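# Move glass beaker from door-side drying rack to window bench

## Task

Lift the beaker from the drying rack on the shelved bench by the door and set it upright, opening facing up, on the work top of the shelved bench by the window. The task fails if the beaker touches the floor, if it breaks (glass: a drop of more than a few centimetres or a sharp knock will do it), or if the robot tips over or is left leaning.

## Robot and tools

ROBOT. TidyBot++: a wheeled base (0.54 m long, 0.50 m wide, 0.38 m tall) on four driven casters, carrying one seven-joint arm with a two-finger gripper. The shoulder sits 0.12 m ahead of the base centre, 0.68 m up. Cameras: base_camera (fixed on the base, 644x364) and wrist_camera (fisheye, 644x476, looks along the hand). The arm starts folded, hand pointing down, reaching up to 0.08 m beyond the front of the base. Segments: upper arm 0.42 m, forearm 0.31 m, hand 0.31 m.

FRAMES. Base frame: origin on the floor below the base centre, x forward, y left, z up, metres. hand_pose is reported in it as x, y, z then quaternion qw, qx, qy, qz; the point is midway between the finger pads, the hand's z axis runs out along the fingers, and the fingers close along its y axis. Odometry frame = base frame at scene start; base_odometry counts wheel rotation only (slip counts as travel), heading in rad, left positive, -3.142 to 3.142. base_tilt is in degrees, forward and right positive.

move. One action per call; optional cameras (list of base_camera, wrist_camera, all; omitted/null means all, [] means none) and blocking (true/omitted: returns when everything has stopped; false: returns within about 0.5 s while motion continues). The action may combine:
- base: an object with any of translate_m (forward +, -2 to 2 m), strafe_m (left +, -2 to 2 m), rotate_rad (left/counter-clockwise +, -6.3 to 6.3 rad). All are offsets from where the base last reported itself, along its axes at command start.
- joints: an object of absolute targets by name: joint_1_rad..joint_7_rad in radians, gripper_pos 0 (open, about 85 mm gap) to 1 (closed). Ranges: joint_2_rad -2.249 to 2.249, joint_4_rad -2.579 to 2.579, joint_6_rad -2.099 to 2.099; joints 1, 3, 5, 7 are unlimited but take the shorter way, so turn in steps under half a turn. joint_1 positive turns the arm clockwise from above (opposite to heading). Done tolerances: ±0.039, ±0.097, ±0.061, ±0.061, ±0.114, ±0.114, ±0.096, gripper ±0.03.
- target: one list of seven numbers [x, y, z, qw, qx, qy, qz], an absolute hand pose in the base frame, metres. With target, joints may contain only gripper_pos.
- speeds: caps for this action only: translate_m/strafe_m 0.05 to 0.5 m/s (give one of them when both move), rotate_rad 0.1 to 1.57 rad/s, gripper_pos 0.234 to 0.993 per s.
Unknown keys make a call invalid; out-of-range values get it refused, and a refusal or an unrequested stop cancels the rest of that reply's move/wait/finished_scene calls. Actions last at most 15 s; base moves time out at 14 s.

wait(seconds 0 to 10, cameras): lets time pass, returns state; wait(0) shows a non-blocking move's progress in the "earlier move" line. stop(cameras): brakes all running motions, which then report "stopped" and hold. zoom_image(camera, region [x0, y0, x1, y1] pixels from top-left, at most 504x504): enlarges part of that camera's latest image. read_manual(section "licences"): licence texts only. finished_scene(scene: the current scene number): ends the scene; the beaker must stay in place without the robot.

RESULTS. The "move" line reads done or the worst status. base_status, joint_status, hand_status: done, moving, off_target (rested away from target, maybe still pushing), contact_stop, time_out, not_followed, torque_fault, stopped. "joint command not followed" / "pose unreachable" mean a safety check held back arm targets (self-collision shows "cause:"); the gripper still acts. hand_status done means within 10 mm and 2 degrees; typically targets land within about 3 cm. hand_target is where the hand would sit with all joints on target. To fix position error, add (desired - hand_pose) to the last target's x, y, z; to hold still while loaded, resend hand_target, not hand_pose. motor_effort is per-motor percent of maximum with the action's peak in brackets. gripper_pos off_target means an object stopped the fingers there; done at 1 means empty. on_its_own lists uncommanded behaviour. "ARM HIT" flags a hard collision with the base or itself. Motor temperatures list each arm joint; MOTOR HOT appears from 60 °C, and at 75 °C an over-temperature stop lets the arm sink for 30 to 60 s (keys read limit_stop_at_motor_heat); resend targets afterward.

CAUTIONS. The arm does not avoid furniture and keeps pushing if blocked; nothing stops it hitting the base. A held load makes the arm sag, so correct rather than re-sending read angles. A hand pointing down reaches about 0.94 m high at most, only near the base. Snagging the arm above about 0.6 m while driving, sideways swings with the arm extended, or reaching far from folded can tip the robot; backing off straightens a slight lean. Hard hits can trigger a torque fault (joints 1-4: 104.5 N m, 5-7: 51.3 N m), freezing the arm 10 s. Avoid drops, releasing a moving object, slamming, forcing the gripper, hard squeezes on the glass while it still rests on something, and fast swings with the beaker. Lower the beaker gently until hand_pose stops descending, then open. Loose objects may occasionally get nudged. Faster completion is better.

Each tool is called after "Request:" as name([rows], argument=value, ...), one row to a line, values as JSON.

## Session

Request:
move()

Scene clock: 0.00 s.
Motor temperatures (°C): [38 39 33 33 40 39 47]
base_odometry: x=+0.000 y=+0.000 heading=+0.000
base_tilt: forward=-0.1 right=+0.3
base_status: not commanded
joint_positions: joint_1_rad=-0.013 joint_2_rad=-0.315 joint_3_rad=+3.111 joint_4_rad=-2.555 joint_5_rad=-0.010 joint_6_rad=-0.863 joint_7_rad=+1.572 gripper_pos=+0.000
joint_status: not commanded
motor_effort: joint_1_rad=+0 joint_2_rad=-2 joint_3_rad=-1 joint_4_rad=+11 joint_5_rad=-1 joint_6_rad=+0 joint_7_rad=+0
hand_pose: x=+0.2467 y=+0.0082 z=+0.5757 quat_wxyz=(+0.001, +1.000, +0.019, +0.019) (m; base frame)
hand_target: x=+0.2458 y=+0.0081 z=+0.5753 quat_wxyz=(+0.001, +1.000, +0.019, +0.018) (m; base frame)
hand_status: not commanded
pictures: base_camera, wrist_camera

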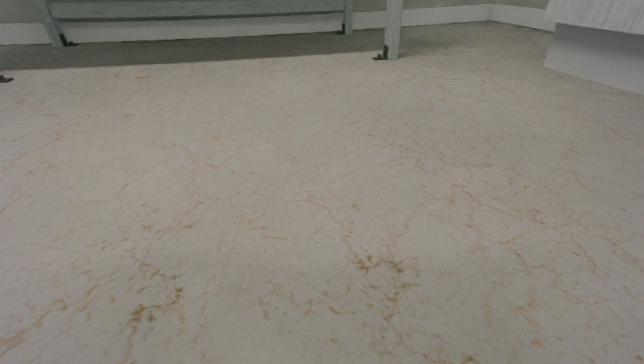

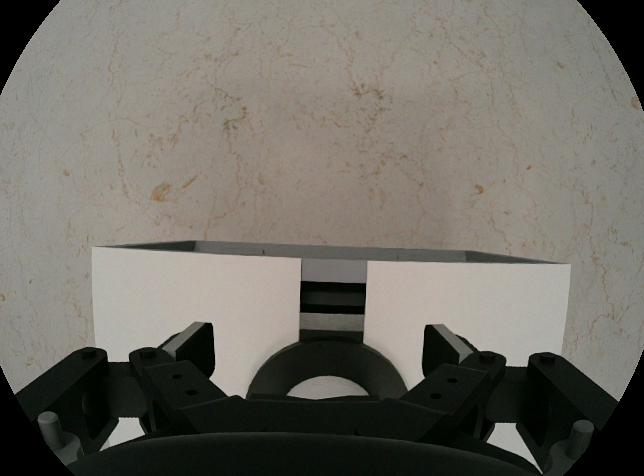

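Request:
move(joints={"joint_6_rad": 0.7})

Request:
move(base={"rotate_rad": 1.3})

Request:
move(base={"rotate_rad": 1.3})

Request:
move(base={"rotate_rad": 1.3})

Request:
move(base={"rotate_rad": 1.3})

Scene clock: 2.47 s.
Motor temperatures (°C): [38 39 33 33 40 39 47]
move: done
base_odometry: x=+0.000 y=+0.000 heading=+0.000
base_tilt: forward=+0.0 right=+0.3
base_status: not commanded
joint_positions: joint_1_rad=-0.013 joint_2_rad=-0.315 joint_3_rad=+3.111 joint_4_rad=-2.555 joint_5_rad=-0.010 joint_6_rad=+0.666 joint_7_rad=+1.572 gripper_pos=+0.000
joint_status: all done
motor_effort: joint_1_rad=+0(1) joint_2_rad=-6(7) joint_3_rad=-1(1) joint_4_rad=+16(16) joint_5_rad=+0(1) joint_6_rad=+8(9) joint_7_rad=+1(1)
hand_pose: x=+0.5458 y=+0.0197 z=+0.8859 quat_wxyz=(-0.012, +0.708, +0.014, +0.706) (m; base frame)
hand_target: x=+0.5454 y=+0.0197 z=+0.8954 quat_wxyz=(-0.012, +0.697, +0.014, +0.717) (m; base frame)
hand_status: not commanded
pictures: base_camera, wrist_camera

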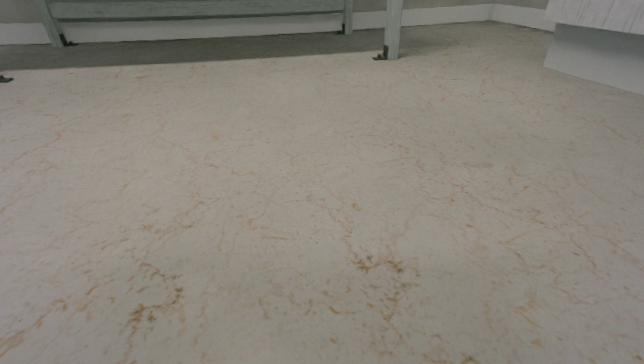

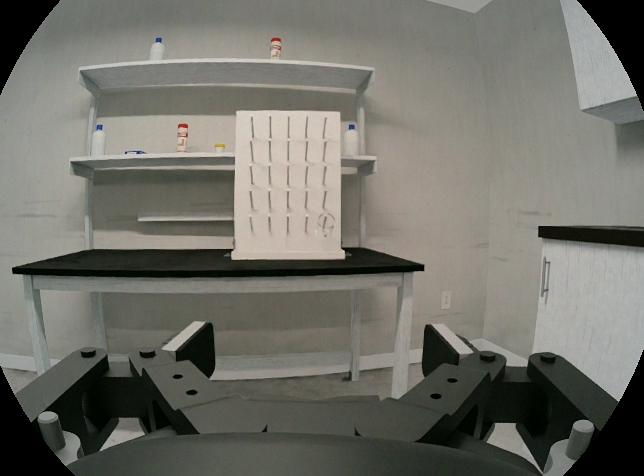

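Scene clock: 4.73 s.
Motor temperatures (°C): [38 39 33 33 40 39 47]
move: done
base_odometry: x=+0.000 y=+0.000 heading=+1.300
base_tilt: forward=-0.1 right=+0.3
base_status: done
joint_positions: joint_1_rad=-0.013 joint_2_rad=-0.315 joint_3_rad=+3.110 joint_4_rad=-2.555 joint_5_rad=-0.010 joint_6_rad=+0.666 joint_7_rad=+1.572 gripper_pos=+0.000
joint_status: not commanded
motor_effort: joint_1_rad=+0(1) joint_2_rad=-6(7) joint_3_rad=-1(2) joint_4_rad=+16(16) joint_5_rad=-2(2) joint_6_rad=+9(9) joint_7_rad=+0(1)
hand_pose: x=+0.5458 y=+0.0199 z=+0.8860 quat_wxyz=(-0.012, +0.708, +0.014, +0.706) (m; base frame)
hand_target: x=+0.5454 y=+0.0197 z=+0.8954 quat_wxyz=(-0.012, +0.697, +0.014, +0.717) (m; base frame)
hand_status: not commanded
pictures: base_camera, wrist_camera

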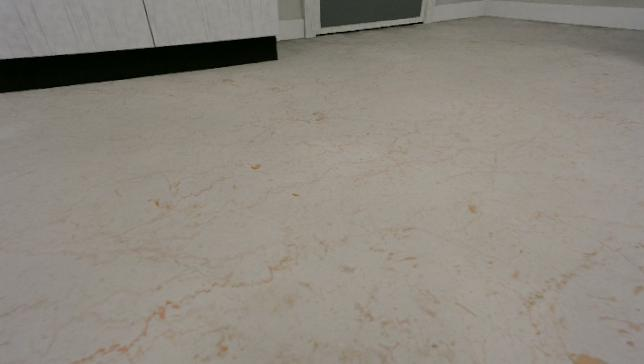

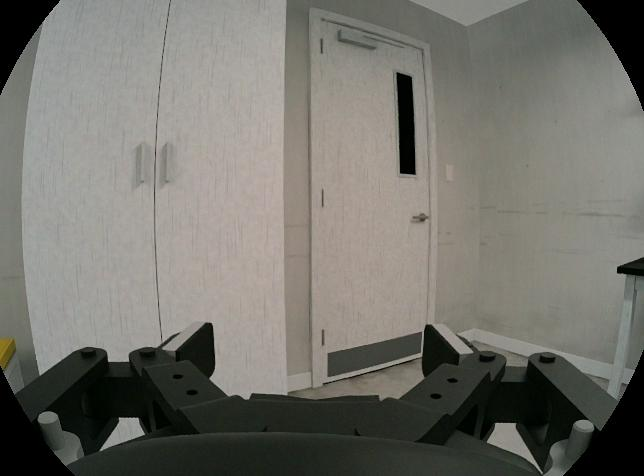

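Scene clock: 6.83 s.
Motor temperatures (°C): [38 39 33 33 40 39 47]
move: done
base_odometry: x=+0.000 y=+0.000 heading=+2.600
base_tilt: forward=-0.1 right=+0.3
base_status: done
joint_positions: joint_1_rad=-0.013 joint_2_rad=-0.315 joint_3_rad=+3.110 joint_4_rad=-2.555 joint_5_rad=-0.010 joint_6_rad=+0.666 joint_7_rad=+1.572 gripper_pos=+0.000
joint_status: not commanded
motor_effort: joint_1_rad=+0(1) joint_2_rad=-7(7) joint_3_rad=+0(2) joint_4_rad=+16(16) joint_5_rad=-1(2) joint_6_rad=+8(9) joint_7_rad=+0(1)
hand_pose: x=+0.5458 y=+0.0200 z=+0.8860 quat_wxyz=(-0.012, +0.708, +0.014, +0.706) (m; base frame)
hand_target: x=+0.5454 y=+0.0197 z=+0.8954 quat_wxyz=(-0.012, +0.697, +0.014, +0.717) (m; base frame)
hand_status: not commanded
pictures: base_camera, wrist_camera

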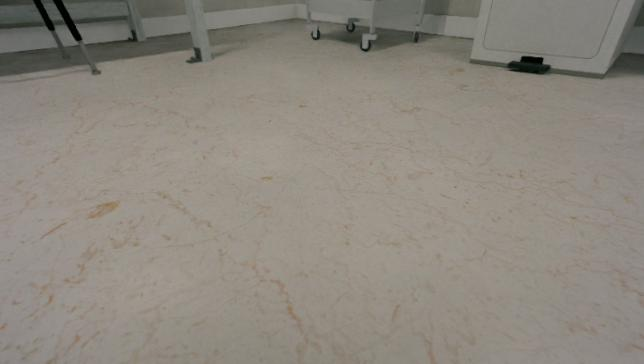

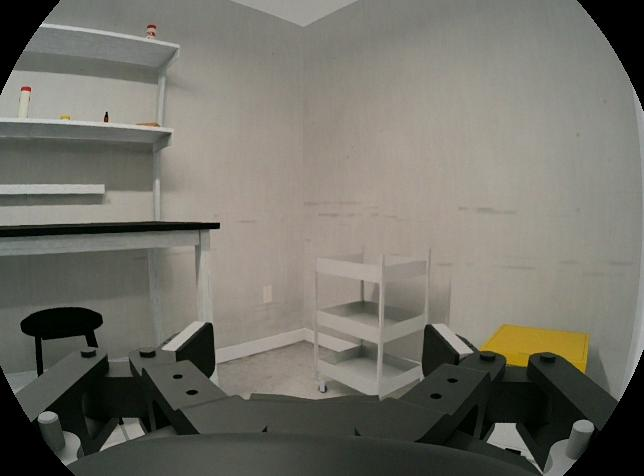

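Scene clock: 8.93 s.
Motor temperatures (°C): [38 39 33 33 40 39 46]
move: done
base_odometry: x=+0.000 y=+0.000 heading=-2.384
base_tilt: forward=-0.1 right=+0.3
base_status: done
joint_positions: joint_1_rad=-0.013 joint_2_rad=-0.315 joint_3_rad=+3.110 joint_4_rad=-2.555 joint_5_rad=-0.010 joint_6_rad=+0.666 joint_7_rad=+1.572 gripper_pos=+0.000
joint_status: not commanded
motor_effort: joint_1_rad=+0(2) joint_2_rad=-6(8) joint_3_rad=-1(2) joint_4_rad=+16(16) joint_5_rad=-1(2) joint_6_rad=+8(9) joint_7_rad=+0(1)
hand_pose: x=+0.5458 y=+0.0200 z=+0.8860 quat_wxyz=(-0.012, +0.708, +0.014, +0.706) (m; base frame)
hand_target: x=+0.5454 y=+0.0197 z=+0.8954 quat_wxyz=(-0.012, +0.697, +0.014, +0.717) (m; base frame)
hand_status: not commanded
pictures: base_camera, wrist_camera

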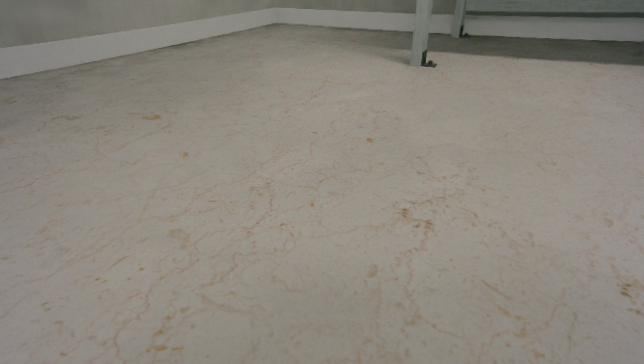

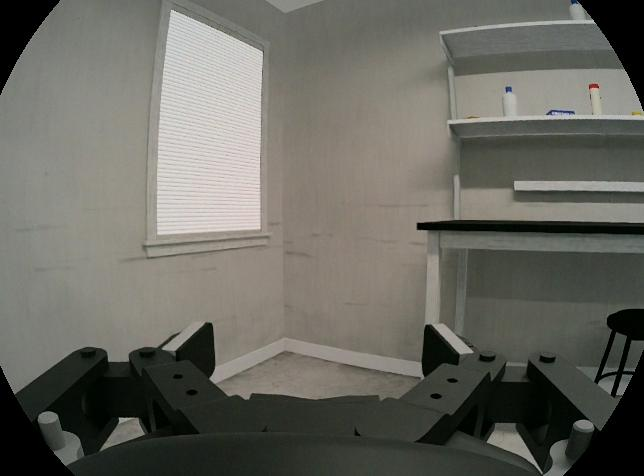

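Scene clock: 11.03 s.
Motor temperatures (°C): [38 39 33 33 40 39 46]
move: done
base_odometry: x=+0.000 y=+0.000 heading=-1.084
base_tilt: forward=-0.1 right=+0.3
base_status: done
joint_positions: joint_1_rad=-0.013 joint_2_rad=-0.315 joint_3_rad=+3.110 joint_4_rad=-2.555 joint_5_rad=-0.010 joint_6_rad=+0.666 joint_7_rad=+1.572 gripper_pos=+0.000
joint_status: not commanded
motor_effort: joint_1_rad=+0(1) joint_2_rad=-7(7) joint_3_rad=-1(2) joint_4_rad=+16(16) joint_5_rad=+0(2) joint_6_rad=+8(9) joint_7_rad=+1(1)
hand_pose: x=+0.5458 y=+0.0200 z=+0.8860 quat_wxyz=(-0.012, +0.708, +0.014, +0.706) (m; base frame)
hand_target: x=+0.5454 y=+0.0197 z=+0.8954 quat_wxyz=(-0.012, +0.697, +0.014, +0.717) (m; base frame)
hand_status: not commanded
pictures: base_camera, wrist_camera

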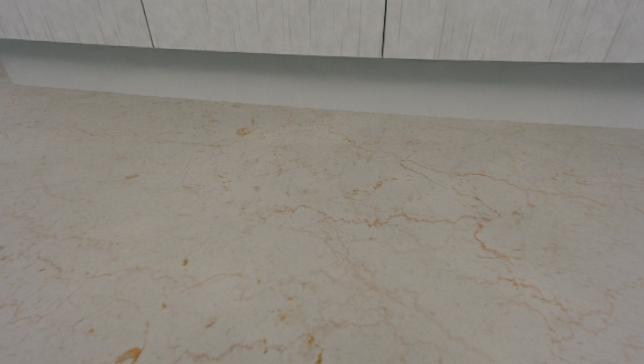

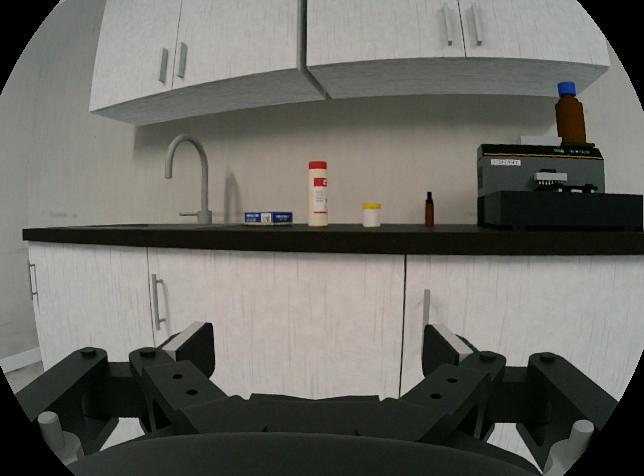

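Request:
move(base={"rotate_rad": 1.084})

Request:
zoom_image(camera="wrist_camera", region=[220, 100, 360, 280])

Scene clock: 13.17 s.
Motor temperatures (°C): [38 39 33 33 40 39 46]
move: done
base_odometry: x=+0.000 y=+0.000 heading=+0.000
base_tilt: forward=-0.1 right=+0.3
base_status: done
joint_positions: joint_1_rad=-0.014 joint_2_rad=-0.315 joint_3_rad=+3.110 joint_4_rad=-2.555 joint_5_rad=-0.010 joint_6_rad=+0.666 joint_7_rad=+1.572 gripper_pos=+0.000
joint_status: not commanded
motor_effort: joint_1_rad=+0(1) joint_2_rad=-6(7) joint_3_rad=-1(2) joint_4_rad=+16(16) joint_5_rad=+0(2) joint_6_rad=+8(9) joint_7_rad=+0(1)
hand_pose: x=+0.5458 y=+0.0201 z=+0.8860 quat_wxyz=(-0.012, +0.708, +0.014, +0.706) (m; base frame)
hand_target: x=+0.5454 y=+0.0197 z=+0.8954 quat_wxyz=(-0.012, +0.697, +0.014, +0.717) (m; base frame)
hand_status: not commanded
pictures: base_camera, wrist_camera

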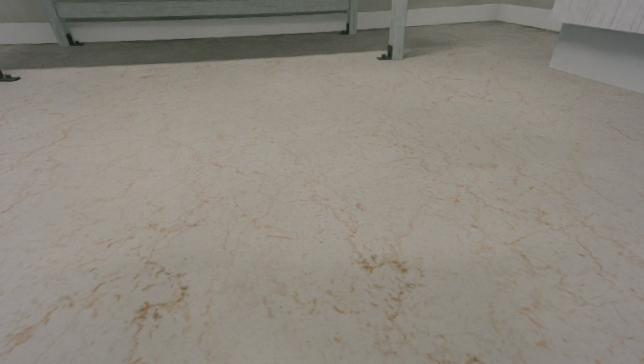

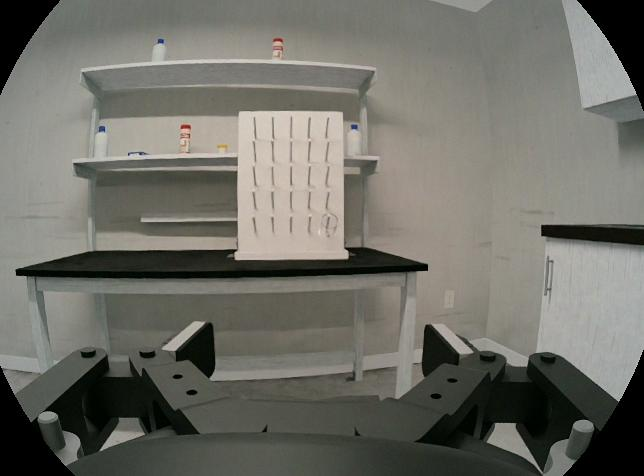

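Scaled by 2.800.

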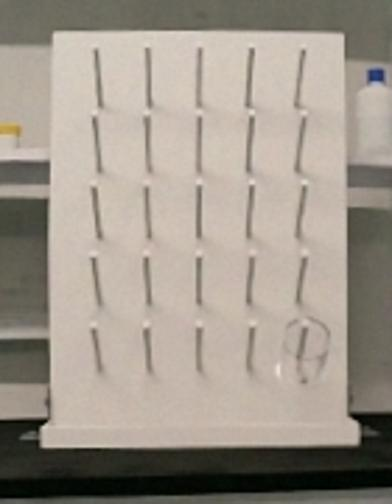

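Request:
move(base={"translate_m": 0.95})

Request:
zoom_image(camera="wrist_camera", region=[200, 100, 400, 300])

Scene clock: 17.83 s.
Motor temperatures (°C): [38 39 33 33 40 39 46]
move: done
base_odometry: x=+0.950 y=+0.000 heading=+0.000
base_tilt: forward=-0.1 right=+0.3
base_status: done
joint_positions: joint_1_rad=-0.014 joint_2_rad=-0.315 joint_3_rad=+3.110 joint_4_rad=-2.555 joint_5_rad=-0.010 joint_6_rad=+0.668 joint_7_rad=+1.572 gripper_pos=+0.000
joint_status: not commanded
motor_effort: joint_1_rad=+0(1) joint_2_rad=-6(8) joint_3_rad=+0(2) joint_4_rad=+16(17) joint_5_rad=-1(2) joint_6_rad=+9(9) joint_7_rad=+0(1)
hand_pose: x=+0.5459 y=+0.0201 z=+0.8864 quat_wxyz=(-0.012, +0.707, +0.014, +0.707) (m; base frame)
hand_target: x=+0.5454 y=+0.0197 z=+0.8954 quat_wxyz=(-0.012, +0.697, +0.014, +0.717) (m; base frame)
hand_status: not commanded
pictures: base_camera, wrist_camera

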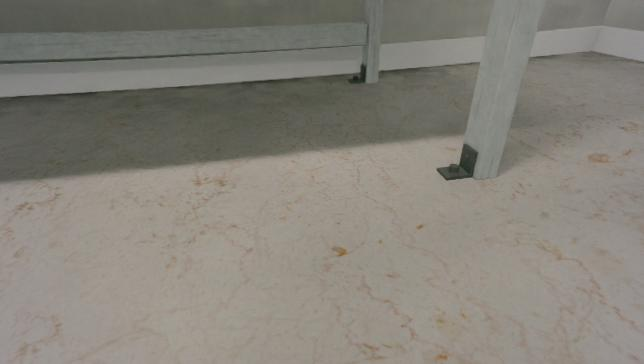

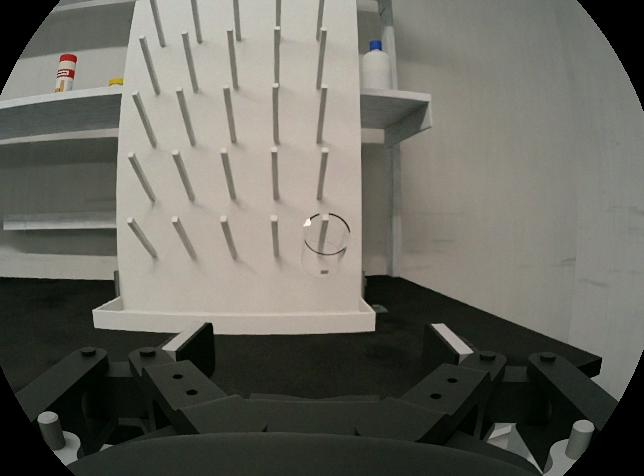

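Scaled by 2.520.

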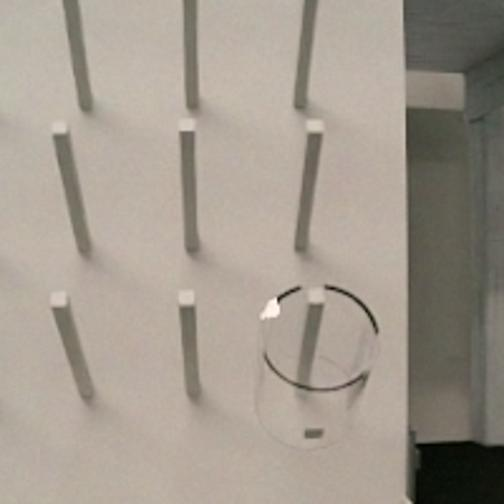

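Request:
move(base={"translate_m": 0.45, "strafe_m": -0.45})

Request:
zoom_image(camera="wrist_camera", region=[0, 0, 400, 400])

Request:
move(base={"rotate_rad": 0.6})

Request:
zoom_image(camera="wrist_camera", region=[150, 100, 450, 400])

Scene clock: 22.83 s.
Motor temperatures (°C): [38 39 33 33 40 39 46]
move: done
base_odometry: x=+1.400 y=-0.450 heading=+0.001
base_tilt: forward=+0.0 right=+0.3
base_status: done
joint_positions: joint_1_rad=-0.014 joint_2_rad=-0.312 joint_3_rad=+3.110 joint_4_rad=-2.555 joint_5_rad=-0.010 joint_6_rad=+0.669 joint_7_rad=+1.572 gripper_pos=+0.000
joint_status: not commanded
motor_effort: joint_1_rad=-1(1) joint_2_rad=-7(8) joint_3_rad=-1(2) joint_4_rad=+16(16) joint_5_rad=-1(1) joint_6_rad=+8(9) joint_7_rad=+1(1)
hand_pose: x=+0.5465 y=+0.0199 z=+0.8853 quat_wxyz=(-0.012, +0.708, +0.014, +0.706) (m; base frame)
hand_target: x=+0.5454 y=+0.0197 z=+0.8954 quat_wxyz=(-0.012, +0.697, +0.014, +0.717) (m; base frame)
hand_status: not commanded
pictures: base_camera, wrist_camera

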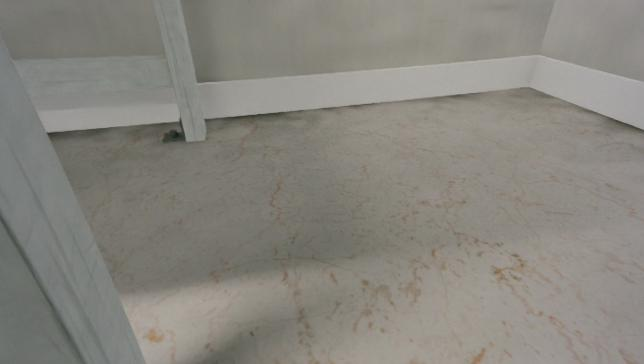

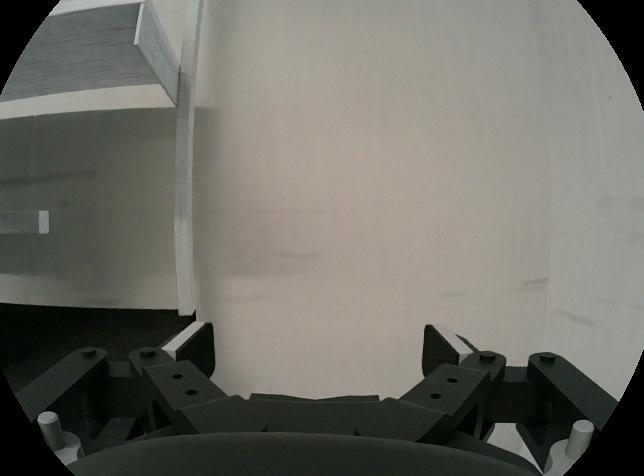

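Scaled by 1.260.

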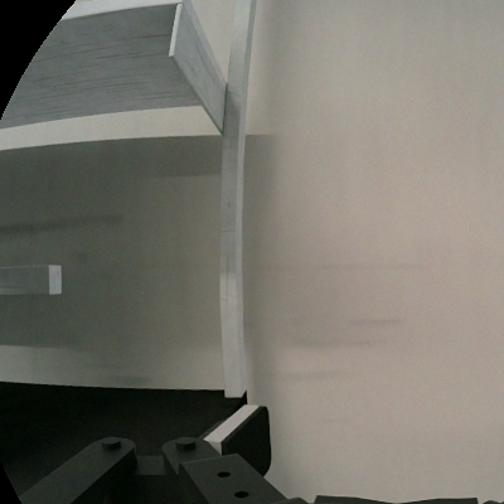

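Scene clock: 26.10 s.
Motor temperatures (°C): [38 39 33 33 40 39 46]
move: time_out
base_odometry: x=+1.401 y=-0.449 heading=+0.591
base_tilt: forward=+0.0 right=+0.3
base_status: rotate_rad time_out (by the wheels' count: +0.591 of +0.600)
joint_positions: joint_1_rad=-0.014 joint_2_rad=-0.312 joint_3_rad=+3.110 joint_4_rad=-2.555 joint_5_rad=-0.010 joint_6_rad=+0.669 joint_7_rad=+1.572 gripper_pos=+0.000
joint_status: not commanded
motor_effort: joint_1_rad=+0(2) joint_2_rad=-6(8) joint_3_rad=-1(3) joint_4_rad=+16(16) joint_5_rad=-1(2) joint_6_rad=+8(9) joint_7_rad=+0(1)
hand_pose: x=+0.5464 y=+0.0201 z=+0.8856 quat_wxyz=(-0.012, +0.708, +0.014, +0.706) (m; base frame)
hand_target: x=+0.5454 y=+0.0197 z=+0.8954 quat_wxyz=(-0.012, +0.697, +0.014, +0.717) (m; base frame)
hand_status: not commanded
pictures: base_camera, wrist_camera

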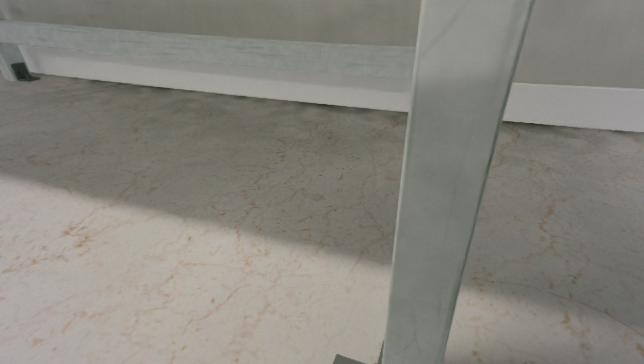

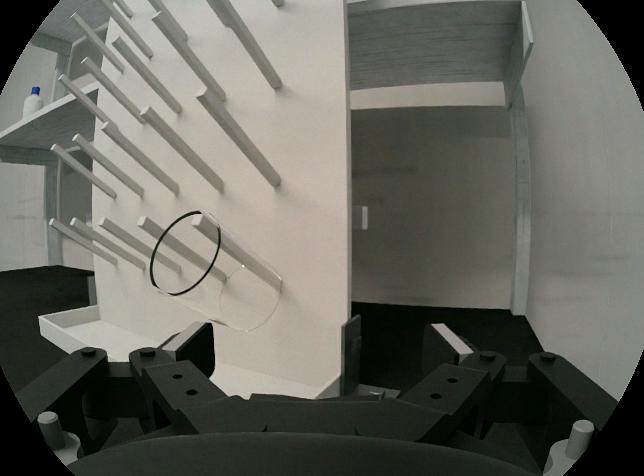

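Scaled by 1.680.

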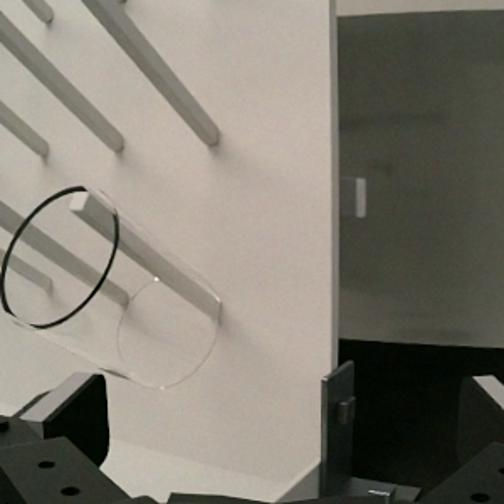

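Request:
move(base={"rotate_rad": 0.456})

Request:
move(target=[0.40, -0.30, 0.90, 0.6905, -0.4776, 0.5214, -0.1528])

Scene clock: 33.40 s.
Motor temperatures (°C): [38 38 33 33 40 39 46]
move: time_out
base_odometry: x=+1.401 y=-0.449 heading=+1.040
base_tilt: forward=+0.0 right=+0.3
base_status: rotate_rad time_out (by the wheels' count: +0.449 of +0.456)
joint_positions: joint_1_rad=-0.014 joint_2_rad=-0.312 joint_3_rad=+3.109 joint_4_rad=-2.555 joint_5_rad=-0.010 joint_6_rad=+0.669 joint_7_rad=+1.572 gripper_pos=+0.000
joint_status: not commanded
motor_effort: joint_1_rad=+0(1) joint_2_rad=-6(8) joint_3_rad=-1(2) joint_4_rad=+16(16) joint_5_rad=+0(2) joint_6_rad=+8(9) joint_7_rad=+1(1)
hand_pose: x=+0.5464 y=+0.0206 z=+0.8857 quat_wxyz=(-0.012, +0.708, +0.015, +0.706) (m; base frame)
hand_target: x=+0.5454 y=+0.0197 z=+0.8954 quat_wxyz=(-0.012, +0.697, +0.014, +0.717) (m; base frame)
hand_status: not commanded
pictures: base_camera, wrist_camera

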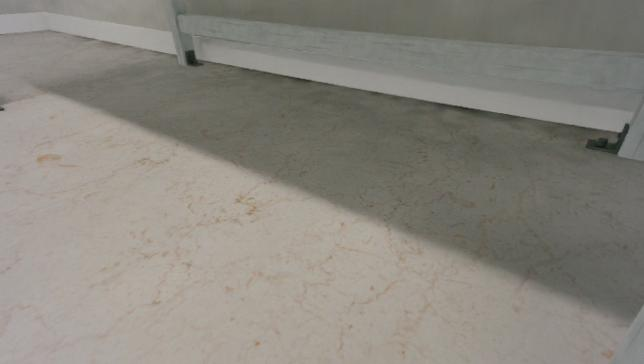

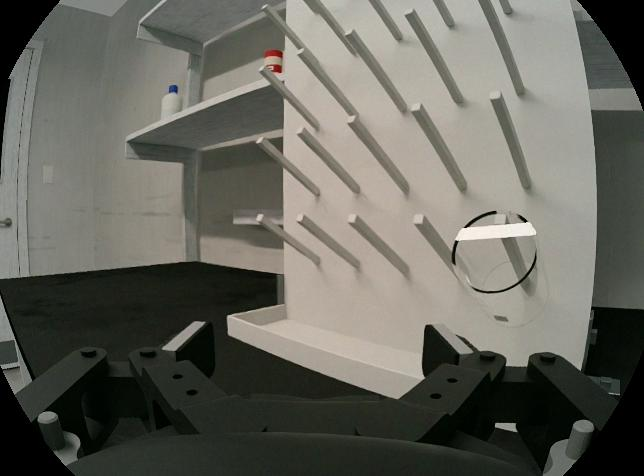

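not run: a stop that you did not command came earlier in this reply.

Request:
move(base={"translate_m": 0.08, "strafe_m": 0.10}, speeds={"translate_m": 0.2})

Scene clock: 39.30 s.
Motor temperatures (°C): [38 38 33 33 40 39 46]
move: done
base_odometry: x=+1.355 y=-0.329 heading=+1.041
base_tilt: forward=-0.1 right=+0.2
base_status: done
joint_positions: joint_1_rad=-0.014 joint_2_rad=-0.312 joint_3_rad=+3.109 joint_4_rad=-2.555 joint_5_rad=-0.010 joint_6_rad=+0.670 joint_7_rad=+1.572 gripper_pos=+0.000
joint_status: not commanded
motor_effort: joint_1_rad=+0(1) joint_2_rad=-6(8) joint_3_rad=+0(2) joint_4_rad=+16(16) joint_5_rad=-2(2) joint_6_rad=+8(9) joint_7_rad=+0(1)
hand_pose: x=+0.5463 y=+0.0206 z=+0.8859 quat_wxyz=(-0.012, +0.708, +0.015, +0.706) (m; base frame)
hand_target: x=+0.5454 y=+0.0197 z=+0.8954 quat_wxyz=(-0.012, +0.697, +0.014, +0.717) (m; base frame)
hand_status: not commanded
pictures: base_camera, wrist_camera

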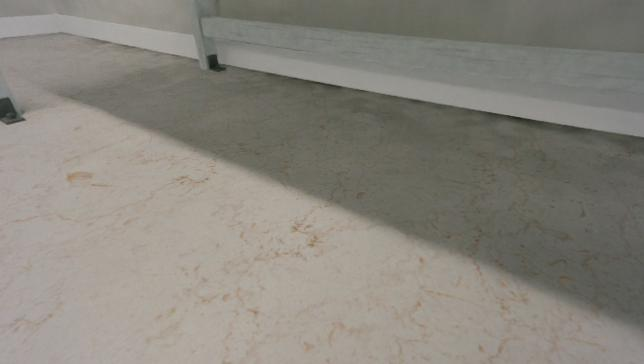

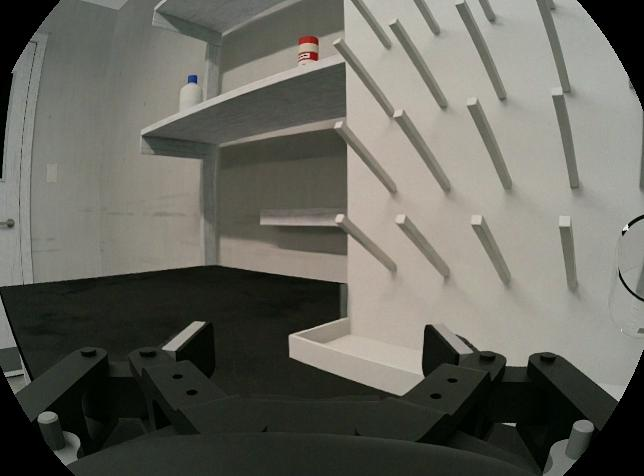

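Request:
move(target=[0.38, -0.29, 0.92, 0.7064, -0.5595, 0.4325, -0.0333])

Scene clock: 43.93 s.
Motor temperatures (°C): [38 38 33 33 40 39 46]
move: off_target
base_odometry: x=+1.355 y=-0.329 heading=+1.041
base_tilt: forward=-0.1 right=+0.3
base_status: not commanded
joint_positions: joint_1_rad=-1.057 joint_2_rad=-1.247 joint_3_rad=+4.419 joint_4_rad=-1.381 joint_5_rad=-0.157 joint_6_rad=-1.451 joint_7_rad=+0.694 gripper_pos=+0.000
joint_status: not commanded
motor_effort: joint_1_rad=+0(1) joint_2_rad=+27(28) joint_3_rad=-15(17) joint_4_rad=+5(18) joint_5_rad=-9(10) joint_6_rad=+3(9) joint_7_rad=+0(1)
hand_pose: x=+0.3896 y=-0.2929 z=+0.9077 quat_wxyz=(-0.675, +0.586, -0.441, +0.079) (m; base frame)
hand_target: x=+0.3800 y=-0.2900 z=+0.9200 quat_wxyz=(-0.706, +0.559, -0.432, +0.033) (m; base frame)
hand_status: off_target (0.016 m and 7.1 deg from the pose sent, 0.354 m and 130.1 deg at the start)
pictures: base_camera, wrist_camera

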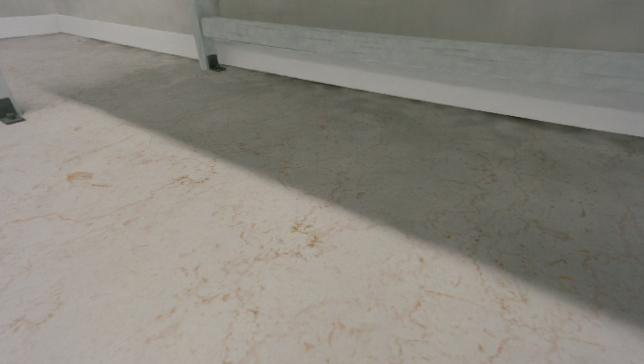

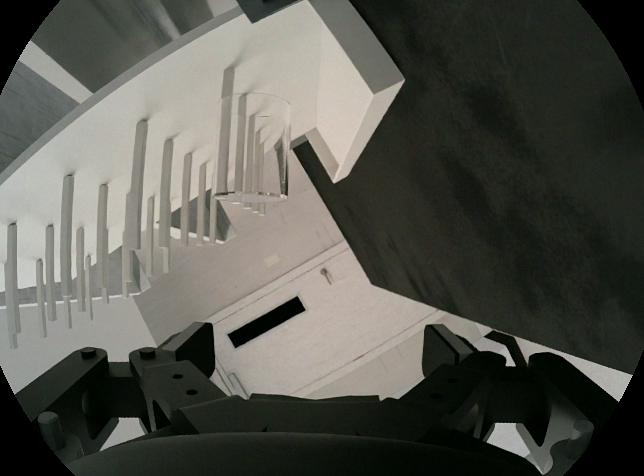

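Request:
zoom_image(camera="wrist_camera", region=[170, 40, 350, 220])

Scaled by 2.800.

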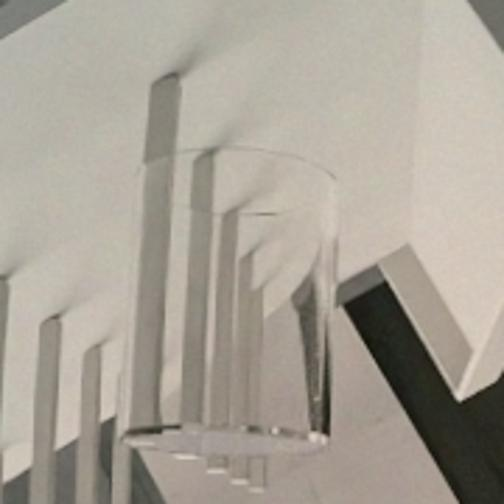

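Request:
move(target=[0.524, -0.346, 0.90, 0.7064, -0.5595, 0.4325, -0.0333])

Scene clock: 46.83 s.
Motor temperatures (°C): [38 38 33 33 40 39 46]
move: off_target
base_odometry: x=+1.355 y=-0.329 heading=+1.041
base_tilt: forward=+0.0 right=+0.3
base_status: not commanded
joint_positions: joint_1_rad=-1.470 joint_2_rad=-1.325 joint_3_rad=+4.419 joint_4_rad=-1.002 joint_5_rad=-0.071 joint_6_rad=-1.475 joint_7_rad=+0.642 gripper_pos=+0.000
joint_status: not commanded
motor_effort: joint_1_rad=-1(2) joint_2_rad=+32(33) joint_3_rad=-15(16) joint_4_rad=+2(6) joint_5_rad=-8(10) joint_6_rad=+3(3) joint_7_rad=+1(1)
hand_pose: x=+0.5255 y=-0.3378 z=+0.9265 quat_wxyz=(-0.721, +0.557, -0.408, +0.055) (m; base frame)
hand_target: x=+0.5240 y=-0.3460 z=+0.9000 quat_wxyz=(-0.706, +0.559, -0.432, +0.033) (m; base frame)
hand_status: off_target (0.028 m and 4.2 deg from the pose sent, 0.145 m and 7.1 deg at the start)
pictures: base_camera, wrist_camera

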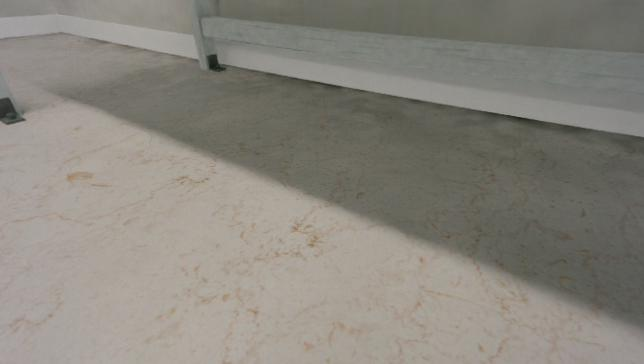

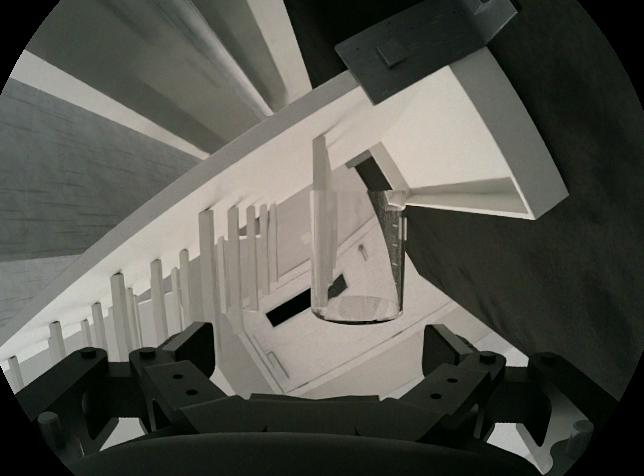

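Request:
move(target=[0.543, -0.360, 0.858, 0.7064, -0.5595, 0.4325, -0.0333], cameras=["wrist_camera"])

Scene clock: 48.27 s.
Motor temperatures (°C): [38 39 33 33 40 39 46]
move: off_target
base_odometry: x=+1.355 y=-0.329 heading=+1.041
base_tilt: forward=+0.0 right=+0.3
base_status: not commanded
joint_positions: joint_1_rad=-1.508 joint_2_rad=-1.404 joint_3_rad=+4.419 joint_4_rad=-0.962 joint_5_rad=-0.012 joint_6_rad=-1.489 joint_7_rad=+0.641 gripper_pos=+0.000
joint_status: not commanded
motor_effort: joint_1_rad=+0(1) joint_2_rad=+34(37) joint_3_rad=-15(17) joint_4_rad=+1(3) joint_5_rad=-9(10) joint_6_rad=+2(3) joint_7_rad=+1(1)
hand_pose: x=+0.5409 y=-0.3579 z=+0.8878 quat_wxyz=(-0.728, +0.542, -0.417, +0.043) (m; base frame)
hand_target: x=+0.5430 y=-0.3600 z=+0.8580 quat_wxyz=(-0.706, +0.559, -0.432, +0.033) (m; base frame)
hand_status: off_target (0.030 m and 3.8 deg from the pose sent, 0.074 m and 4.2 deg at the start)
pictures: wrist_camera

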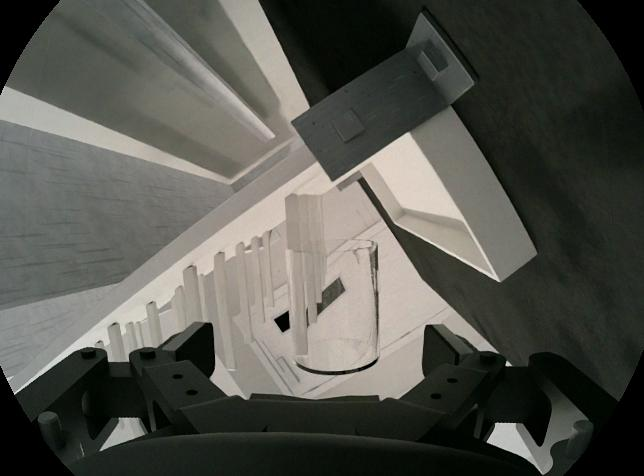

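Request:
move(target=[0.5765, -0.3286, 0.8492, 0.7064, -0.5595, 0.4325, -0.0333], cameras=["wrist_camera"])

Scene clock: 49.70 s.
Motor temperatures (°C): [38 39 33 33 40 39 46]
move: off_target
base_odometry: x=+1.355 y=-0.329 heading=+1.041
base_tilt: forward=+0.0 right=+0.3
base_status: not commanded
joint_positions: joint_1_rad=-1.531 joint_2_rad=-1.404 joint_3_rad=+4.457 joint_4_rad=-1.039 joint_5_rad=-0.012 joint_6_rad=-1.430 joint_7_rad=+0.647 gripper_pos=+0.000
joint_status: not commanded
motor_effort: joint_1_rad=-1(2) joint_2_rad=+33(35) joint_3_rad=-16(17) joint_4_rad=+2(3) joint_5_rad=-8(10) joint_6_rad=+2(3) joint_7_rad=+1(1)
hand_pose: x=+0.5635 y=-0.3275 z=+0.8698 quat_wxyz=(-0.720, +0.552, -0.421, +0.022) (m; base frame)
hand_target: x=+0.5765 y=-0.3286 z=+0.8492 quat_wxyz=(-0.706, +0.559, -0.432, +0.033) (m; base frame)
hand_status: off_target (0.024 m and 2.5 deg from the pose sent, 0.060 m and 3.8 deg at the start)
pictures: wrist_camera

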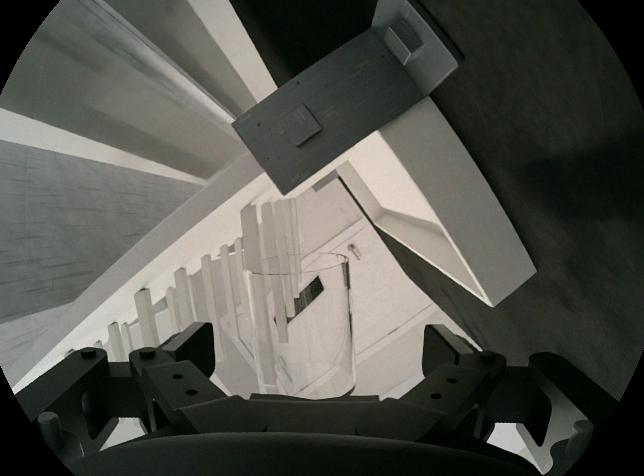

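Request:
move(target=[0.6008, -0.3102, 0.8605, 0.7054, -0.572, 0.4163, -0.0538], cameras=["wrist_camera"])

Scene clock: 51.10 s.
Motor temperatures (°C): [38 39 33 33 40 39 46]
move: off_target
base_odometry: x=+1.355 y=-0.329 heading=+1.041
base_tilt: forward=+0.0 right=+0.3
base_status: not commanded
joint_positions: joint_1_rad=-1.571 joint_2_rad=-1.404 joint_3_rad=+4.457 joint_4_rad=-1.053 joint_5_rad=-0.012 joint_6_rad=-1.374 joint_7_rad=+0.674 gripper_pos=+0.000
joint_status: not commanded
motor_effort: joint_1_rad=+0(3) joint_2_rad=+33(34) joint_3_rad=-15(17) joint_4_rad=+2(3) joint_5_rad=-9(10) joint_6_rad=+2(3) joint_7_rad=+0(1)
hand_pose: x=+0.5882 y=-0.3136 z=+0.8737 quat_wxyz=(-0.724, +0.553, -0.412, +0.031) (m; base frame)
hand_target: x=+0.6008 y=-0.3102 z=+0.8605 quat_wxyz=(-0.705, +0.572, -0.416, +0.054) (m; base frame)
hand_status: off_target (0.019 m and 4.0 deg from the pose sent, 0.042 m and 4.7 deg at the start)
pictures: wrist_camera

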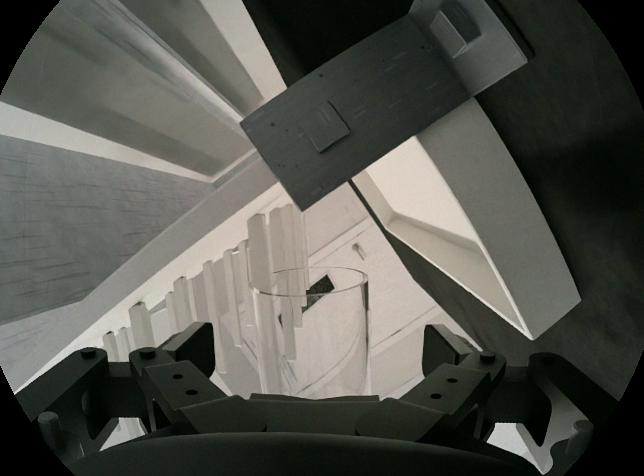

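Request:
move(target=[0.6138, -0.2942, 0.8615, 0.7054, -0.572, 0.4163, -0.0538], cameras=["wrist_camera"])

Scene clock: 52.13 s.
Motor temperatures (°C): [38 39 33 33 40 39 46]
move: off_target
base_odometry: x=+1.355 y=-0.329 heading=+1.041
base_tilt: forward=-0.1 right=+0.3
base_status: not commanded
joint_positions: joint_1_rad=-1.580 joint_2_rad=-1.400 joint_3_rad=+4.471 joint_4_rad=-1.094 joint_5_rad=-0.012 joint_6_rad=-1.321 joint_7_rad=+0.678 gripper_pos=+0.000
joint_status: not commanded
motor_effort: joint_1_rad=+0(2) joint_2_rad=+33(34) joint_3_rad=-16(17) joint_4_rad=+2(3) joint_5_rad=-9(9) joint_6_rad=+2(2) joint_7_rad=+0(1)
hand_pose: x=+0.6017 y=-0.3003 z=+0.8690 quat_wxyz=(-0.721, +0.553, -0.416, +0.031) (m; base frame)
hand_target: x=+0.6138 y=-0.2942 z=+0.8615 quat_wxyz=(-0.705, +0.572, -0.416, +0.054) (m; base frame)
hand_status: off_target (0.015 m and 3.8 deg from the pose sent, 0.034 m and 4.0 deg at the start)
pictures: wrist_camera

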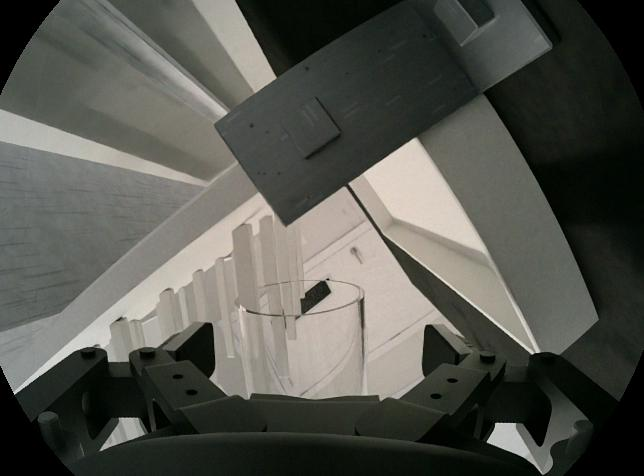

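Request:
move(target=[0.6182, -0.2857, 0.8768, 0.7054, -0.572, 0.4163, -0.0538], cameras=["wrist_camera"])

Scene clock: 53.23 s.
Motor temperatures (°C): [38 39 33 33 40 39 46]
move: off_target
base_odometry: x=+1.355 y=-0.329 heading=+1.041
base_tilt: forward=+0.0 right=+0.3
base_status: not commanded
joint_positions: joint_1_rad=-1.583 joint_2_rad=-1.372 joint_3_rad=+4.471 joint_4_rad=-1.095 joint_5_rad=-0.012 joint_6_rad=-1.305 joint_7_rad=+0.678 gripper_pos=+0.000
joint_status: not commanded
motor_effort: joint_1_rad=+0(1) joint_2_rad=+32(34) joint_3_rad=-17(18) joint_4_rad=+2(3) joint_5_rad=-8(9) joint_6_rad=+2(3) joint_7_rad=+1(1)
hand_pose: x=+0.6059 y=-0.2965 z=+0.8790 quat_wxyz=(-0.714, +0.560, -0.418, +0.041) (m; base frame)
hand_target: x=+0.6182 y=-0.2857 z=+0.8768 quat_wxyz=(-0.705, +0.572, -0.416, +0.054) (m; base frame)
hand_status: off_target (0.017 m and 2.3 deg from the pose sent, 0.023 m and 3.8 deg at the start)
pictures: wrist_camera

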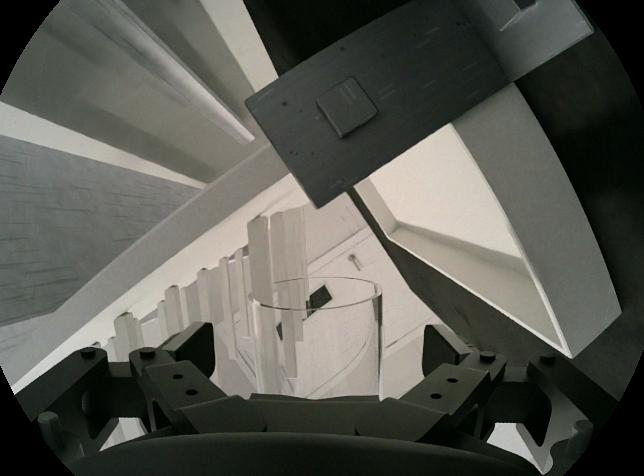

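Request:
move(target=[0.633, -0.2698, 0.8805, 0.7054, -0.572, 0.4163, -0.0538], cameras=["wrist_camera"])

Scene clock: 54.23 s.
Motor temperatures (°C): [38 39 33 33 40 39 46]
move: off_target
base_odometry: x=+1.355 y=-0.329 heading=+1.041
base_tilt: forward=+0.0 right=+0.3
base_status: not commanded
joint_positions: joint_1_rad=-1.610 joint_2_rad=-1.361 joint_3_rad=+4.476 joint_4_rad=-1.120 joint_5_rad=-0.012 joint_6_rad=-1.253 joint_7_rad=+0.678 gripper_pos=+0.000
joint_status: not commanded
motor_effort: joint_1_rad=+0(3) joint_2_rad=+32(34) joint_3_rad=-17(17) joint_4_rad=+3(3) joint_5_rad=-7(9) joint_6_rad=+2(3) joint_7_rad=+1(1)
hand_pose: x=+0.6234 y=-0.2794 z=+0.8819 quat_wxyz=(-0.713, +0.561, -0.418, +0.042) (m; base frame)
hand_target: x=+0.6330 y=-0.2698 z=+0.8805 quat_wxyz=(-0.705, +0.572, -0.416, +0.054) (m; base frame)
hand_status: off_target (0.014 m and 2.0 deg from the pose sent, 0.038 m and 2.3 deg at the start)
pictures: wrist_camera

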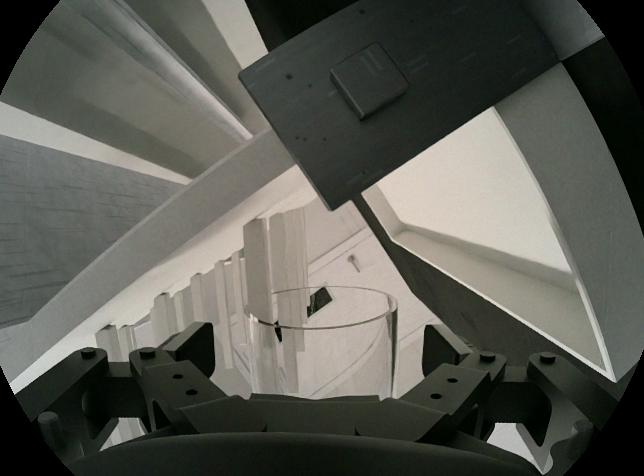

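Request:
move(joints={"gripper_pos": 0.22}, speeds={"gripper_pos": 0.234}, cameras=["wrist_camera"])

Scene clock: 55.73 s.
Motor temperatures (°C): [38 39 33 33 40 39 46]
move: done
base_odometry: x=+1.355 y=-0.329 heading=+1.041
base_tilt: forward=+0.0 right=+0.3
base_status: not commanded
joint_positions: joint_1_rad=-1.610 joint_2_rad=-1.361 joint_3_rad=+4.476 joint_4_rad=-1.120 joint_5_rad=-0.012 joint_6_rad=-1.253 joint_7_rad=+0.678 gripper_pos=+0.220
joint_status: all done
motor_effort: joint_1_rad=+0(1) joint_2_rad=+32(33) joint_3_rad=-17(17) joint_4_rad=+3(3) joint_5_rad=-9(10) joint_6_rad=+2(3) joint_7_rad=+1(1)
hand_pose: x=+0.6234 y=-0.2794 z=+0.8819 quat_wxyz=(-0.713, +0.561, -0.418, +0.042) (m; base frame)
hand_target: x=+0.6330 y=-0.2698 z=+0.8805 quat_wxyz=(-0.705, +0.572, -0.416, +0.054) (m; base frame)
hand_status: not commanded
pictures: wrist_camera

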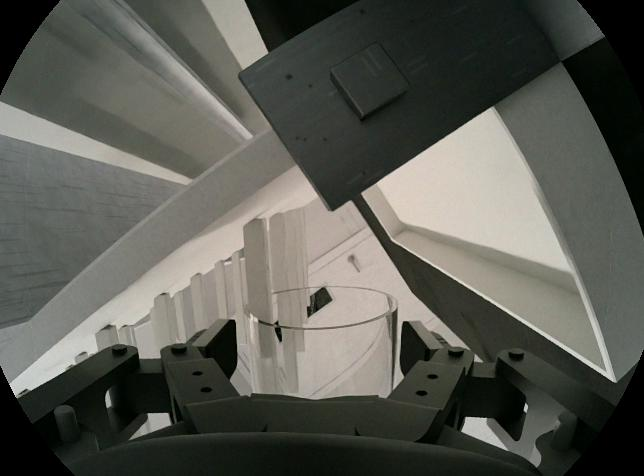

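Request:
move(joints={"gripper_pos": 0.26}, speeds={"gripper_pos": 0.234}, cameras=["wrist_camera"])

Request:
move(joints={"gripper_pos": 0.28}, speeds={"gripper_pos": 0.234}, cameras=["wrist_camera"])

Scene clock: 57.17 s.
Motor temperatures (°C): [38 39 33 33 40 39 46]
move: done
base_odometry: x=+1.355 y=-0.329 heading=+1.041
base_tilt: forward=+0.0 right=+0.3
base_status: not commanded
joint_positions: joint_1_rad=-1.610 joint_2_rad=-1.361 joint_3_rad=+4.476 joint_4_rad=-1.120 joint_5_rad=-0.012 joint_6_rad=-1.253 joint_7_rad=+0.678 gripper_pos=+0.259
joint_status: all done
motor_effort: joint_1_rad=+0(1) joint_2_rad=+32(33) joint_3_rad=-16(17) joint_4_rad=+3(3) joint_5_rad=-8(9) joint_6_rad=+2(3) joint_7_rad=+1(1)
hand_pose: x=+0.6234 y=-0.2794 z=+0.8819 quat_wxyz=(-0.713, +0.561, -0.418, +0.042) (m; base frame)
hand_target: x=+0.6330 y=-0.2698 z=+0.8805 quat_wxyz=(-0.705, +0.572, -0.416, +0.054) (m; base frame)
hand_status: not commanded
pictures: wrist_camera

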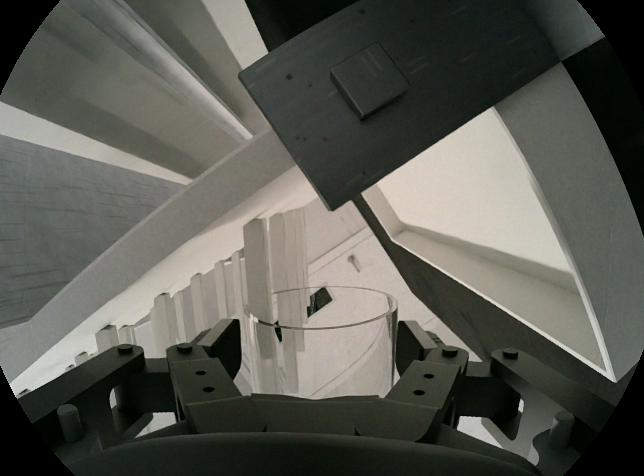

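Scene clock: 57.57 s.
Motor temperatures (°C): [38 39 33 33 40 39 46]
move: done
base_odometry: x=+1.355 y=-0.329 heading=+1.041
base_tilt: forward=-0.1 right=+0.3
base_status: not commanded
joint_positions: joint_1_rad=-1.610 joint_2_rad=-1.361 joint_3_rad=+4.476 joint_4_rad=-1.120 joint_5_rad=-0.012 joint_6_rad=-1.253 joint_7_rad=+0.678 gripper_pos=+0.279
joint_status: all done
motor_effort: joint_1_rad=+0(1) joint_2_rad=+31(33) joint_3_rad=-17(17) joint_4_rad=+3(3) joint_5_rad=-9(9) joint_6_rad=+2(3) joint_7_rad=+1(1)
hand_pose: x=+0.6234 y=-0.2794 z=+0.8819 quat_wxyz=(-0.713, +0.561, -0.418, +0.042) (m; base frame)
hand_target: x=+0.6330 y=-0.2698 z=+0.8805 quat_wxyz=(-0.705, +0.572, -0.416, +0.054) (m; base frame)
hand_status: not commanded
pictures: wrist_camera

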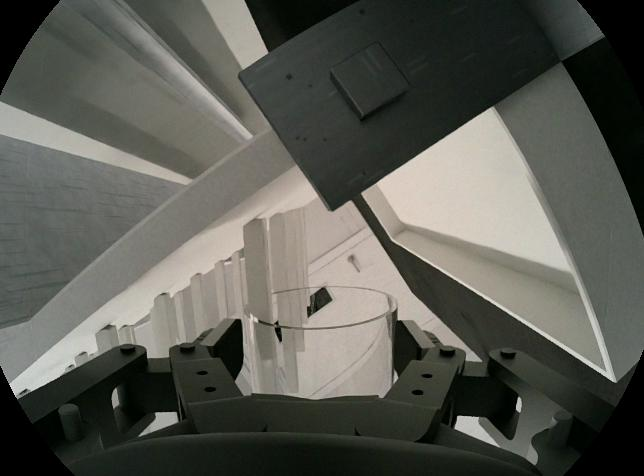

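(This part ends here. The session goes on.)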